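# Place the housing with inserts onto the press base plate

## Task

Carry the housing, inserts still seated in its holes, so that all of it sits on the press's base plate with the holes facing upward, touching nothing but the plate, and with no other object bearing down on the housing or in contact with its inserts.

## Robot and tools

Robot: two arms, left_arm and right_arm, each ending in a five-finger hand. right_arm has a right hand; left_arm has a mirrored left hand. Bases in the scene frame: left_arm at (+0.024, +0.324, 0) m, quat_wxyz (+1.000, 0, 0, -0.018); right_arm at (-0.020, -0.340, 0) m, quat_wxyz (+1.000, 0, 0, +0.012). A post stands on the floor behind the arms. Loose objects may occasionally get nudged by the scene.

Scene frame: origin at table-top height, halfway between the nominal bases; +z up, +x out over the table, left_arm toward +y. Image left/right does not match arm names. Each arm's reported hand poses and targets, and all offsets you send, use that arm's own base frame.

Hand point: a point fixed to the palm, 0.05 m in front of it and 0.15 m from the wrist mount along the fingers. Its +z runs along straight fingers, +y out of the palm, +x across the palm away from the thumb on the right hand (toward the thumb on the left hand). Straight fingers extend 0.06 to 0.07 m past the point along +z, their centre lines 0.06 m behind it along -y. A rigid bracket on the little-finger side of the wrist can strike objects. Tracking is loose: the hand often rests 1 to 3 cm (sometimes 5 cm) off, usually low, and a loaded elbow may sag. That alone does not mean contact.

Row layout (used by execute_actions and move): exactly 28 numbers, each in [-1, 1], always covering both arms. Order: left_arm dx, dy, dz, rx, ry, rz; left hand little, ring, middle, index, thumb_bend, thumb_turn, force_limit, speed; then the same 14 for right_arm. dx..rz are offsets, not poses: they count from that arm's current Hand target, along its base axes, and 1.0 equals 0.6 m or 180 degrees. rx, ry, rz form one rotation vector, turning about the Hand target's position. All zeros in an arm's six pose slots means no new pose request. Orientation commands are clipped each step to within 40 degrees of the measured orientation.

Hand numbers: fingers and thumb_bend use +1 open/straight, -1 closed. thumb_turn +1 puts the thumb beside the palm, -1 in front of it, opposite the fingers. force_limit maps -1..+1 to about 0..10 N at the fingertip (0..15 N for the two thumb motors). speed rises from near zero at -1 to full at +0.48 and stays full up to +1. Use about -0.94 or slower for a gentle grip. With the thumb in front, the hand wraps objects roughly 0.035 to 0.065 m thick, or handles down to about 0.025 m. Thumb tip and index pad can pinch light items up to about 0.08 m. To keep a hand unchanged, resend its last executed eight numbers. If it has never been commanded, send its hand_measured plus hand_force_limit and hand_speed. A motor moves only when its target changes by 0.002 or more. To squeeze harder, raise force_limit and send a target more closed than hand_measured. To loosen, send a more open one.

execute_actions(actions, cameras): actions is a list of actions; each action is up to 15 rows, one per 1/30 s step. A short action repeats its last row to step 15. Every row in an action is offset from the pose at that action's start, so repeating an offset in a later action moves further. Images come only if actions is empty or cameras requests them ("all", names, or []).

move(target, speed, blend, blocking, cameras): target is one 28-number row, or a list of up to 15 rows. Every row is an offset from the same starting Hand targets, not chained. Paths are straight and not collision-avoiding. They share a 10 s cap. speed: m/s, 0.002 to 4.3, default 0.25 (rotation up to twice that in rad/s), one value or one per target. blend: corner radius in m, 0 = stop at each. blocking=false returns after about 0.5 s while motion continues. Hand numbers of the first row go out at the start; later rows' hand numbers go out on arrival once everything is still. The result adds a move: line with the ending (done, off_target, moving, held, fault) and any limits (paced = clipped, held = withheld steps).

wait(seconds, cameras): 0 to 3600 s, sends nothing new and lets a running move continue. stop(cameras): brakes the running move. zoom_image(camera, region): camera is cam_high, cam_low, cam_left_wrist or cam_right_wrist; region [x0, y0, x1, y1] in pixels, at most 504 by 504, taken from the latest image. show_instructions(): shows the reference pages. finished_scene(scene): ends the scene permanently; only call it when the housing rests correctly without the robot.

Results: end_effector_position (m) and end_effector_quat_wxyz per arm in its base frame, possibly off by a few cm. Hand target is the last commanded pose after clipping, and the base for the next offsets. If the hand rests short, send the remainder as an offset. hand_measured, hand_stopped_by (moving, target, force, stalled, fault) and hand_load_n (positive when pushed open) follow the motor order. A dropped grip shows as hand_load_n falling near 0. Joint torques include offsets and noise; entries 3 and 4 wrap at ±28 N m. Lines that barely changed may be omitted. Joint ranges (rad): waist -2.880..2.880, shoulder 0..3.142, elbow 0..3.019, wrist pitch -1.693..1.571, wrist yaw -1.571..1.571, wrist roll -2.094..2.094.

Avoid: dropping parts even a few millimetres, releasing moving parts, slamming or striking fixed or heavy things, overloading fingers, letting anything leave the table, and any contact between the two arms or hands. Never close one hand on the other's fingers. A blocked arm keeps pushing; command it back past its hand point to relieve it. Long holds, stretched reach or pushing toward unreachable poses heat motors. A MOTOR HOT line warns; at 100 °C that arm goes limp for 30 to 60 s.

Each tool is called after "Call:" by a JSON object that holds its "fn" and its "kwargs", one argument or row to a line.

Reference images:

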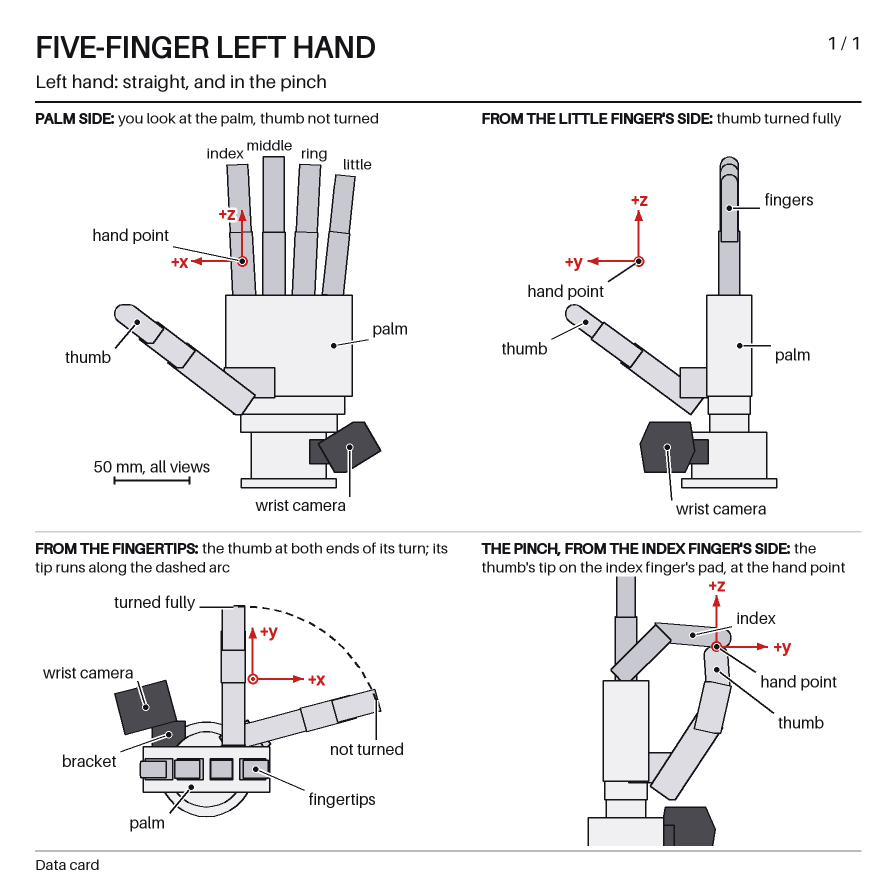

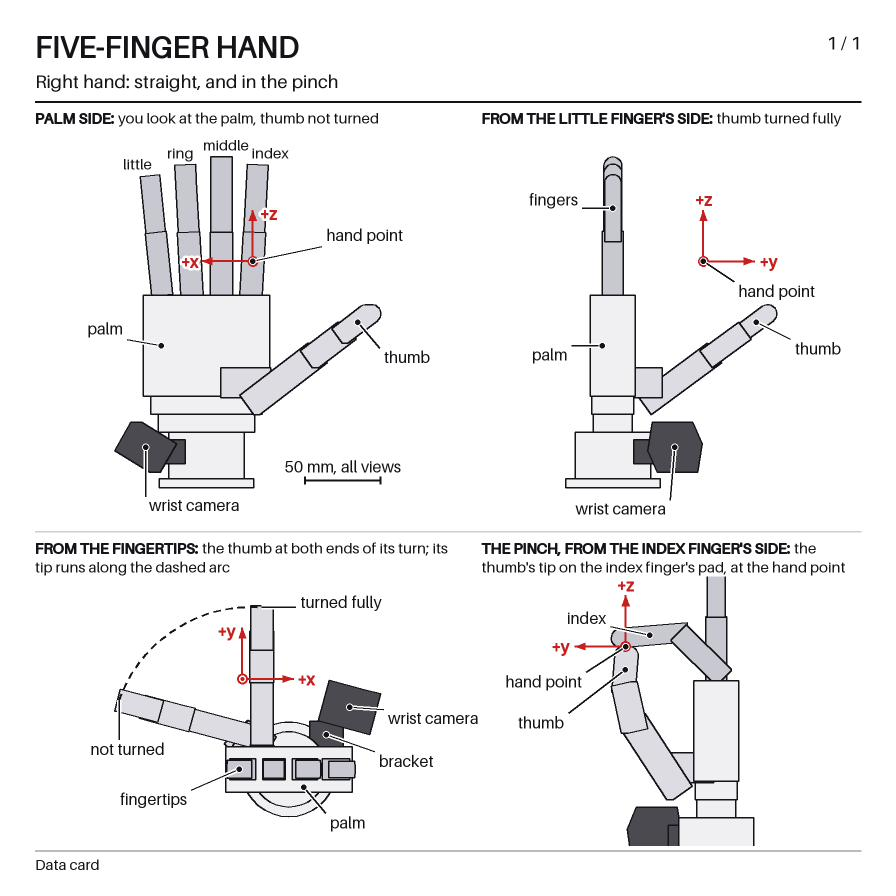

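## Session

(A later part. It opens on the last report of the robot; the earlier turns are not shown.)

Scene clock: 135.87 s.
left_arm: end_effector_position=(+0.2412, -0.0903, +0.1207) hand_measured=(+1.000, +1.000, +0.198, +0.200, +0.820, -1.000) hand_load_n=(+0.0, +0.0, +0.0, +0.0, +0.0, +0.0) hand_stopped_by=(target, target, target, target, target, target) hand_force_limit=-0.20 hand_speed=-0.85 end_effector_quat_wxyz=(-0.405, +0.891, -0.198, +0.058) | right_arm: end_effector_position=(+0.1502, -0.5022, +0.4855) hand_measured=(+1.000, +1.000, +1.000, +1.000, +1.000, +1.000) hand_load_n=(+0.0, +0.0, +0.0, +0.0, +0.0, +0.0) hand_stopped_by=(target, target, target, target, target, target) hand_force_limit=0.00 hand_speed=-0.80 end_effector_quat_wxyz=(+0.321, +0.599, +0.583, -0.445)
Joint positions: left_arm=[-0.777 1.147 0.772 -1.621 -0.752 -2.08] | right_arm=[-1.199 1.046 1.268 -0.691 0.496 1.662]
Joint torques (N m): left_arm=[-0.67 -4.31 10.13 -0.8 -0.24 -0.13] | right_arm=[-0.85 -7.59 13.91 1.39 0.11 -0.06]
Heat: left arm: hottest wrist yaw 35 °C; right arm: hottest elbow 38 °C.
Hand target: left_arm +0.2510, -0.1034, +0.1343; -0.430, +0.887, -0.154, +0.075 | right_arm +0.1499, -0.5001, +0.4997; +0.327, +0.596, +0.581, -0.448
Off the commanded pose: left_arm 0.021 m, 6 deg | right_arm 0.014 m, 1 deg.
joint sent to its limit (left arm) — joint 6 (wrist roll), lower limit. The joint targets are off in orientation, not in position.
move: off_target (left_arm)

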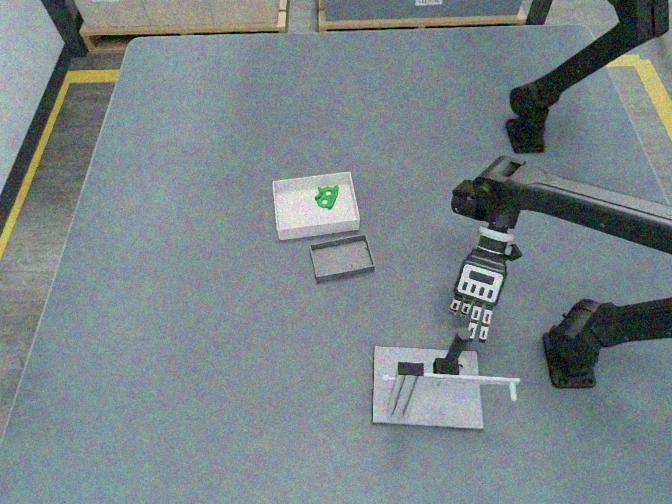

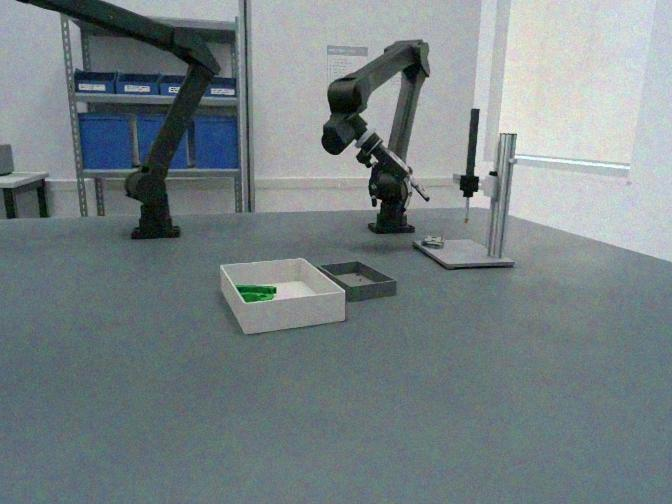

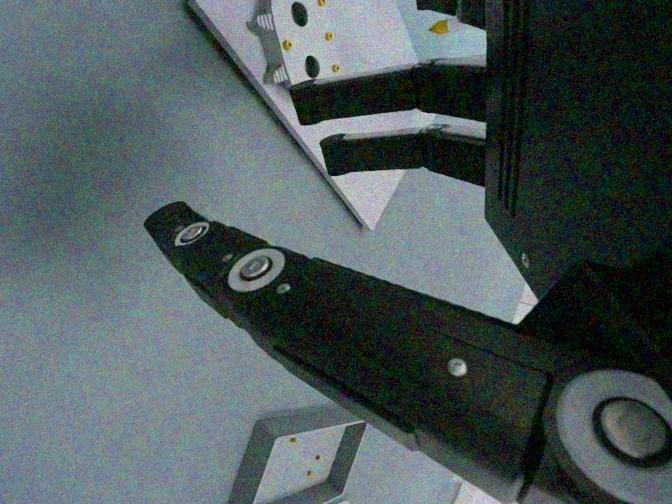

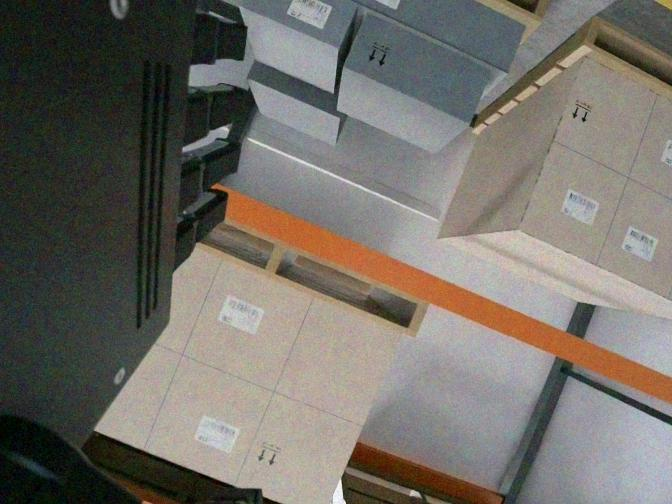

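Call:
{"fn": "move", "kwargs": {
  "target": [0.0, -0.05, 0.13, 0, 0, -0.083, 1, 1, 0.2, 0.2, 0.82, -1, -0.2, -0.85, 0, 0, 0, 0, 0, 0, 1, 1, 1, 1, 1, 1, 0, -0.8],
  "speed": 0.15,
  "cameras": ["cam_high", "cam_low", "cam_left_wrist"]
}}

Call:
{"fn": "zoom_image", "kwargs": {
  "camera": "cam_high",
  "region": [420, 330, 500, 400]
}}

Call:
{"fn": "zoom_image", "kwargs": {
  "camera": "cam_left_wrist",
  "region": [120, 0, 480, 270]
}}

Scene clock: 137.87 s.
left_arm: end_effector_position=(+0.2462, -0.1226, +0.1916) hand_measured=(+1.000, +1.000, +0.198, +0.200, +0.820, -1.000) hand_load_n=(+0.0, -0.5, +0.0, +0.0, -0.5, +0.0) hand_stopped_by=(target, target, target, target, target, target) hand_force_limit=-0.20 hand_speed=-0.85 end_effector_quat_wxyz=(-0.391, +0.863, -0.290, +0.139) | right_arm: end_effector_position=(+0.1502, -0.5022, +0.4855) hand_measured=(+1.000, +1.000, +1.000, +1.000, +1.000, +1.000) hand_load_n=(+0.0, +0.0, +0.0, +0.0, +0.0, +0.0) hand_stopped_by=(target, target, target, target, target, target) hand_force_limit=0.00 hand_speed=-0.80 end_effector_quat_wxyz=(+0.321, +0.599, +0.583, -0.445)
Joint positions: left_arm=[-0.878 1.022 0.883 -1.669 -0.829 -1.907] | right_arm=[-1.199 1.046 1.268 -0.691 0.496 1.662]
Joint torques (N m): left_arm=[-0.44 -5.25 11.23 -0.81 -0.46 0.1] | right_arm=[-0.85 -7.65 13.91 1.39 0.11 -0.06]
Heat: left arm: hottest wrist yaw 35 °C; right arm: hottest elbow 38 °C.
Hand target: left_arm +0.2511, -0.1335, +0.2124; -0.416, +0.859, -0.268, +0.130 | right_arm +0.1499, -0.5001, +0.4997; +0.327, +0.596, +0.581, -0.448
Off the commanded pose: left_arm 0.024 m, 4 deg | right_arm 0.014 m, 1 deg.
joint sent to its limit (left arm) — joint 4 (wrist pitch), lower limit. The joint targets are off in orientation, not in position.
move: off_target (left_arm)

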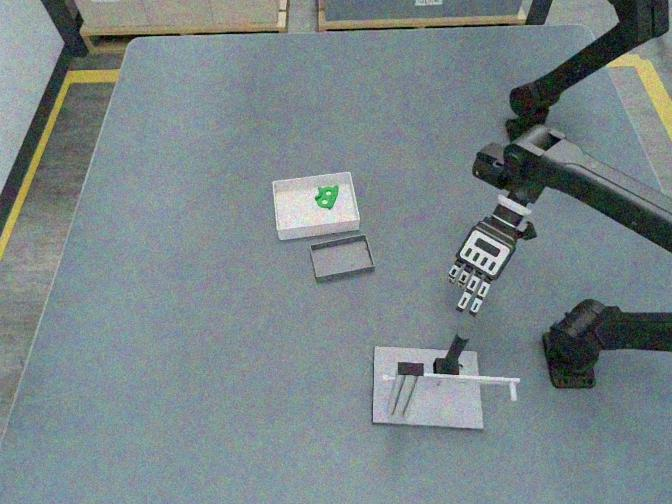

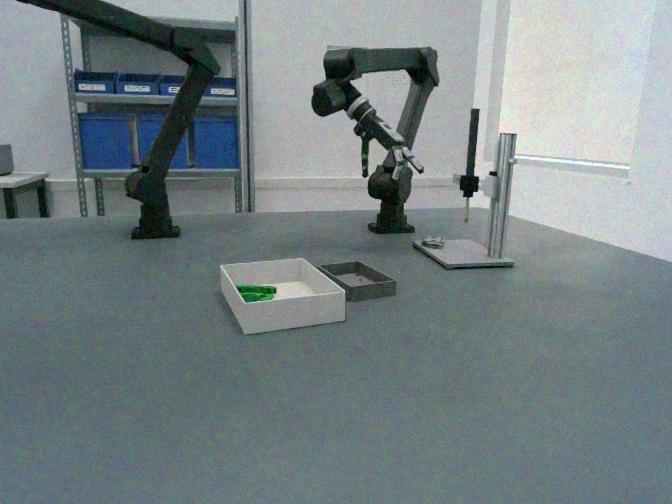

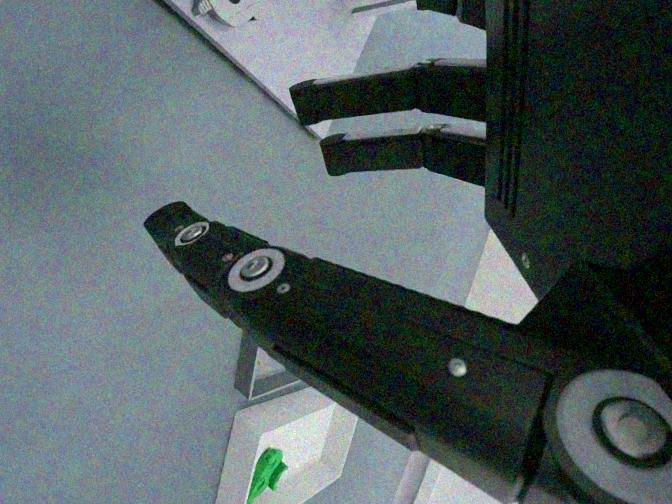

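Scaled by 6.300.

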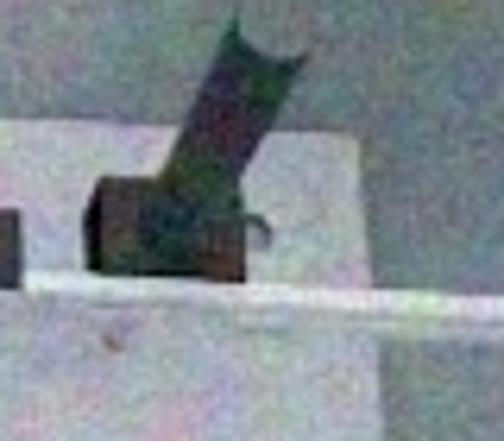

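Scaled by 1.400.

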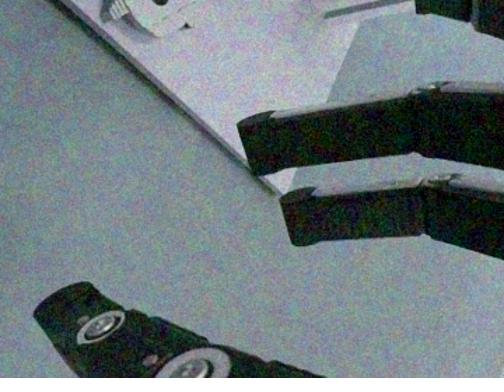

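Call:
{"fn": "zoom_image", "kwargs": {
  "camera": "cam_low",
  "region": [408, 225, 458, 275]
}}

Call:
{"fn": "zoom_image", "kwargs": {
  "camera": "cam_left_wrist",
  "region": [150, 0, 350, 150]
}}

Scaled by 10.080.

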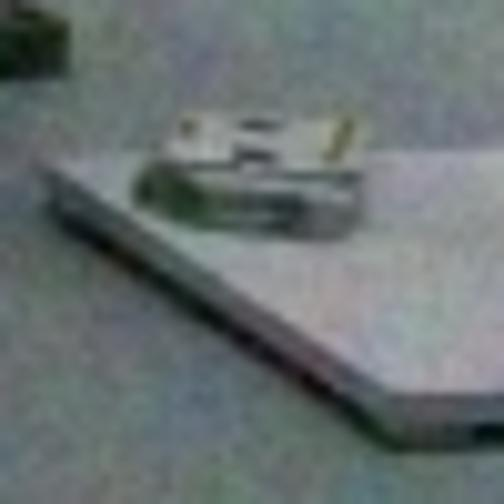

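Scaled by 2.520.

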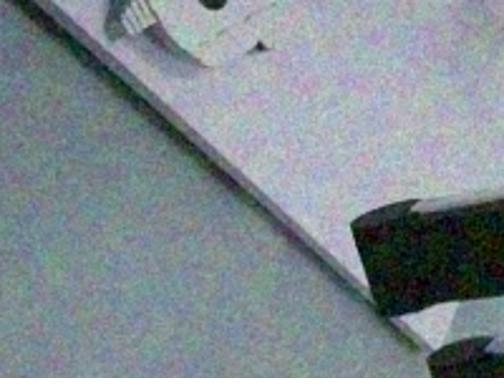

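Call:
{"fn": "move", "kwargs": {
  "target": [0.0, 0.0, 0.0, 0, 0, 0, 1, 1, 0.2, 0.2, 1, 1, -0.2, 0.0, 0, 0, 0, 0, 0, 0, 1, 1, 1, 1, 1, 1, 0, -0.8],
  "speed": 0.15
}}

Call:
{"fn": "move", "kwargs": {
  "target": [-0.015, 0.19, -0.135, 0, 0, 0.1, 1, 1, 0.2, 0.2, 1, 1, -0.2, 0.0, 0, 0, 0, 0, 0, 0, 1, 1, 1, 1, 1, 1, 0, -0.8],
  "speed": 0.12,
  "cameras": ["cam_high", "cam_low", "cam_left_wrist"]
}}

Call:
{"fn": "zoom_image", "kwargs": {
  "camera": "cam_left_wrist",
  "region": [0, 0, 320, 240]
}}

Scene clock: 142.20 s.
left_arm: end_effector_position=(+0.2460, -0.1225, +0.1915) hand_measured=(+1.000, +1.000, +0.198, +0.200, +1.000, +1.000) hand_load_n=(+0.0, +0.0, +0.0, +0.0, +0.0, -0.5) hand_stopped_by=(target, target, target, target, target, target) hand_force_limit=-0.20 hand_speed=0.00 end_effector_quat_wxyz=(-0.391, +0.862, -0.291, +0.138) | right_arm: end_effector_position=(+0.1502, -0.5022, +0.4855) hand_measured=(+1.000, +1.000, +1.000, +1.000, +1.000, +1.000) hand_load_n=(+0.0, +0.0, +0.0, +0.0, +0.0, +0.0) hand_stopped_by=(target, target, target, target, target, target) hand_force_limit=0.00 hand_speed=-0.80 end_effector_quat_wxyz=(+0.321, +0.599, +0.583, -0.445)
Joint positions: left_arm=[-0.878 1.022 0.883 -1.669 -0.829 -1.904] | right_arm=[-1.199 1.046 1.268 -0.691 0.496 1.662]
Joint torques (N m): left_arm=[-0.79 -5.48 10.93 -0.55 -0.45 0.06] | right_arm=[-0.85 -7.65 13.91 1.39 0.11 -0.06]
Heat: left arm: hottest wrist yaw 35 °C; right arm: hottest elbow 38 °C.
Hand target: left_arm +0.2511, -0.1335, +0.2124; -0.416, +0.859, -0.268, +0.130 | right_arm +0.1499, -0.5001, +0.4997; +0.327, +0.596, +0.581, -0.448
Off the commanded pose: left_arm 0.024 m, 4 deg | right_arm 0.014 m, 1 deg.
joint sent to its limit (left arm) — joint 4 (wrist pitch), lower limit. The joint targets are off in orientation, not in position.
move: done

Scene clock: 144.33 s.
left_arm: end_effector_position=(+0.2417, -0.0221, +0.1344) hand_measured=(+1.000, +1.000, +0.198, +0.200, +1.000, +1.000) hand_load_n=(+0.0, +0.0, +0.0, +0.0, +0.0, +0.0) hand_stopped_by=(target, target, target, target, target, target) hand_force_limit=-0.20 hand_speed=0.00 end_effector_quat_wxyz=(-0.431, +0.890, -0.138, +0.060) | right_arm: end_effector_position=(+0.1502, -0.5022, +0.4855) hand_measured=(+1.000, +1.000, +1.000, +1.000, +1.000, +1.000) hand_load_n=(+0.0, +0.0, +0.0, +0.0, +0.0, +0.0) hand_stopped_by=(target, target, target, target, target, target) hand_force_limit=0.00 hand_speed=-0.80 end_effector_quat_wxyz=(+0.321, +0.599, +0.583, -0.445)
Joint positions: left_arm=[-0.598 1.018 0.707 -1.622 -0.845 -2.025] | right_arm=[-1.199 1.046 1.268 -0.691 0.496 1.662]
Joint torques (N m): left_arm=[-0.21 -4.01 6.24 0.27 -0.5 -0.13] | right_arm=[-0.85 -7.59 13.91 1.39 0.11 -0.07]
Heat: left arm: hottest wrist yaw 35 °C; right arm: hottest elbow 38 °C.
Hand target: left_arm +0.2419, -0.0195, +0.1313; -0.431, +0.890, -0.131, +0.063 | right_arm +0.1499, -0.5001, +0.4997; +0.327, +0.596, +0.581, -0.448
Off the commanded pose: left_arm 0.004 m, 1 deg | right_arm 0.014 m, 1 deg.
move: done

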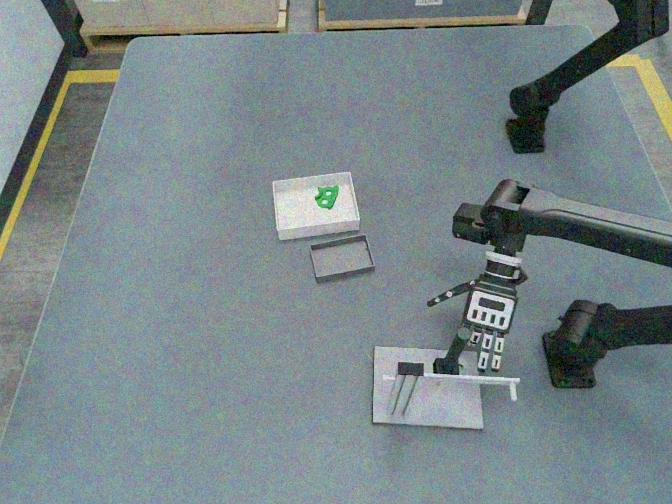

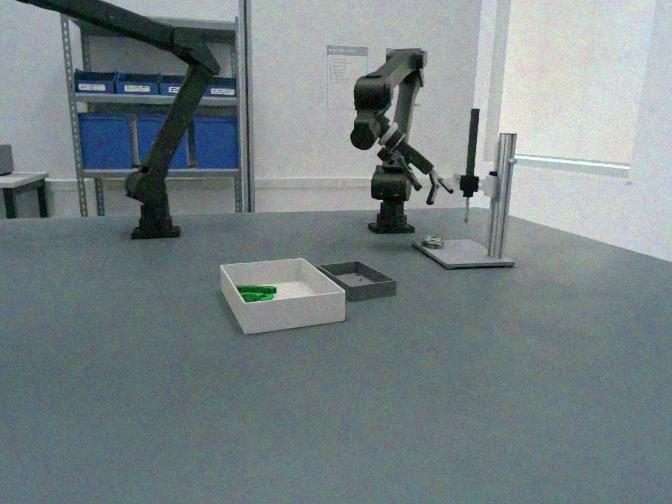

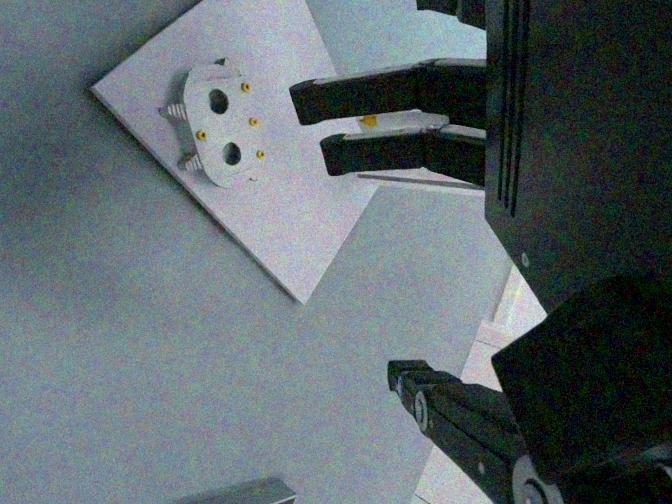

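Scaled by 1.575.

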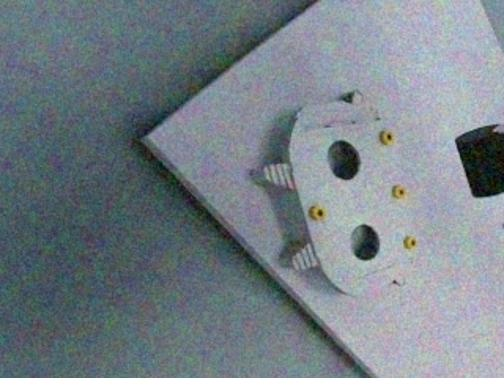

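Call:
{"fn": "move", "kwargs": {
  "target": [0.0, -0.22, 0.12, 0, 0, -0.1, 1, 1, 0.2, 0.2, 1, 1, -0.2, 0.0, 0, 0, 0, 0, 0, 0, 1, 1, 1, 1, 1, 1, 0, -0.8],
  "speed": 0.15,
  "cameras": ["cam_high", "cam_low"]
}}

Call:
{"fn": "zoom_image", "kwargs": {
  "camera": "cam_low",
  "region": [408, 225, 458, 275]
}}

Scene clock: 146.27 s.
left_arm: end_effector_position=(+0.2375, -0.1399, +0.1869) hand_measured=(+1.000, +1.000, +0.198, +0.200, +1.000, +1.000) hand_load_n=(-0.5, +0.0, +0.0, +0.0, +0.0, +0.0) hand_stopped_by=(target, target, target, target, target, target) hand_force_limit=-0.20 hand_speed=0.00 end_effector_quat_wxyz=(-0.377, +0.865, -0.293, +0.152) | right_arm: end_effector_position=(+0.1502, -0.5022, +0.4855) hand_measured=(+1.000, +1.000, +1.000, +1.000, +1.000, +1.000) hand_load_n=(+0.0, +0.0, +0.0, +0.0, +0.0, -0.5) hand_stopped_by=(target, target, target, target, target, target) hand_force_limit=0.00 hand_speed=-0.80 end_effector_quat_wxyz=(+0.321, +0.599, +0.583, -0.445)
Joint positions: left_arm=[-0.942 1.029 0.876 -1.668 -0.808 -1.966] | right_arm=[-1.199 1.046 1.268 -0.691 0.496 1.662]
Joint torques (N m): left_arm=[-0.73 -3.72 11.02 -0.58 -0.39 0.12] | right_arm=[-0.85 -7.59 13.93 1.39 0.11 -0.07]
Heat: left arm: hottest wrist yaw 35 °C; right arm: hottest elbow 38 °C.
Hand target: left_arm +0.2419, -0.1515, +0.2034; -0.416, +0.859, -0.268, +0.130 | right_arm +0.1499, -0.5001, +0.4997; +0.327, +0.596, +0.581, -0.448
Off the commanded pose: left_arm 0.021 m, 6 deg | right_arm 0.014 m, 1 deg.
joint sent to its limit (left arm) — joint 4 (wrist pitch), lower limit. The joint targets are off in orientation, not in position.
move: off_target (left_arm)

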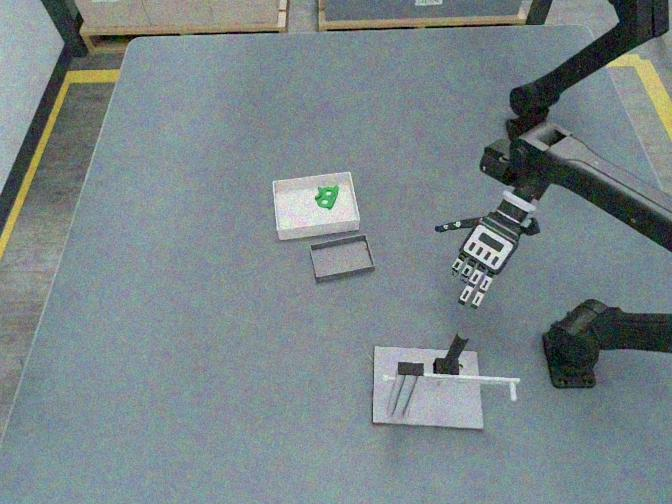

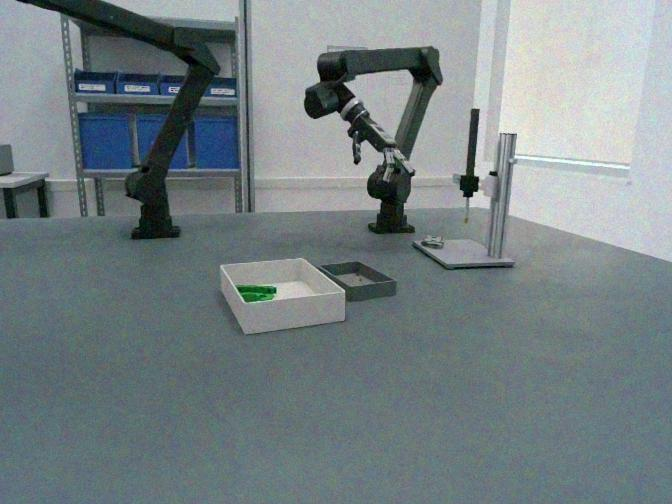

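Scaled by 10.080.

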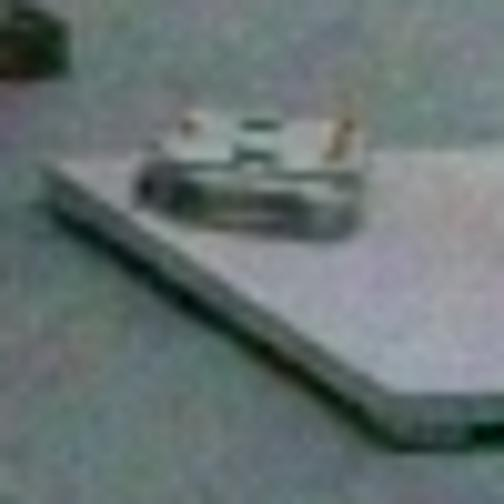

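The housing is resting on the plate with nothing touching it, all four inserts are in their holes, and the left arm is clear of it.

Call:
{"fn": "finished_scene", "kwargs": {
  "scene": 1
}}

The scene is finished: the task was done.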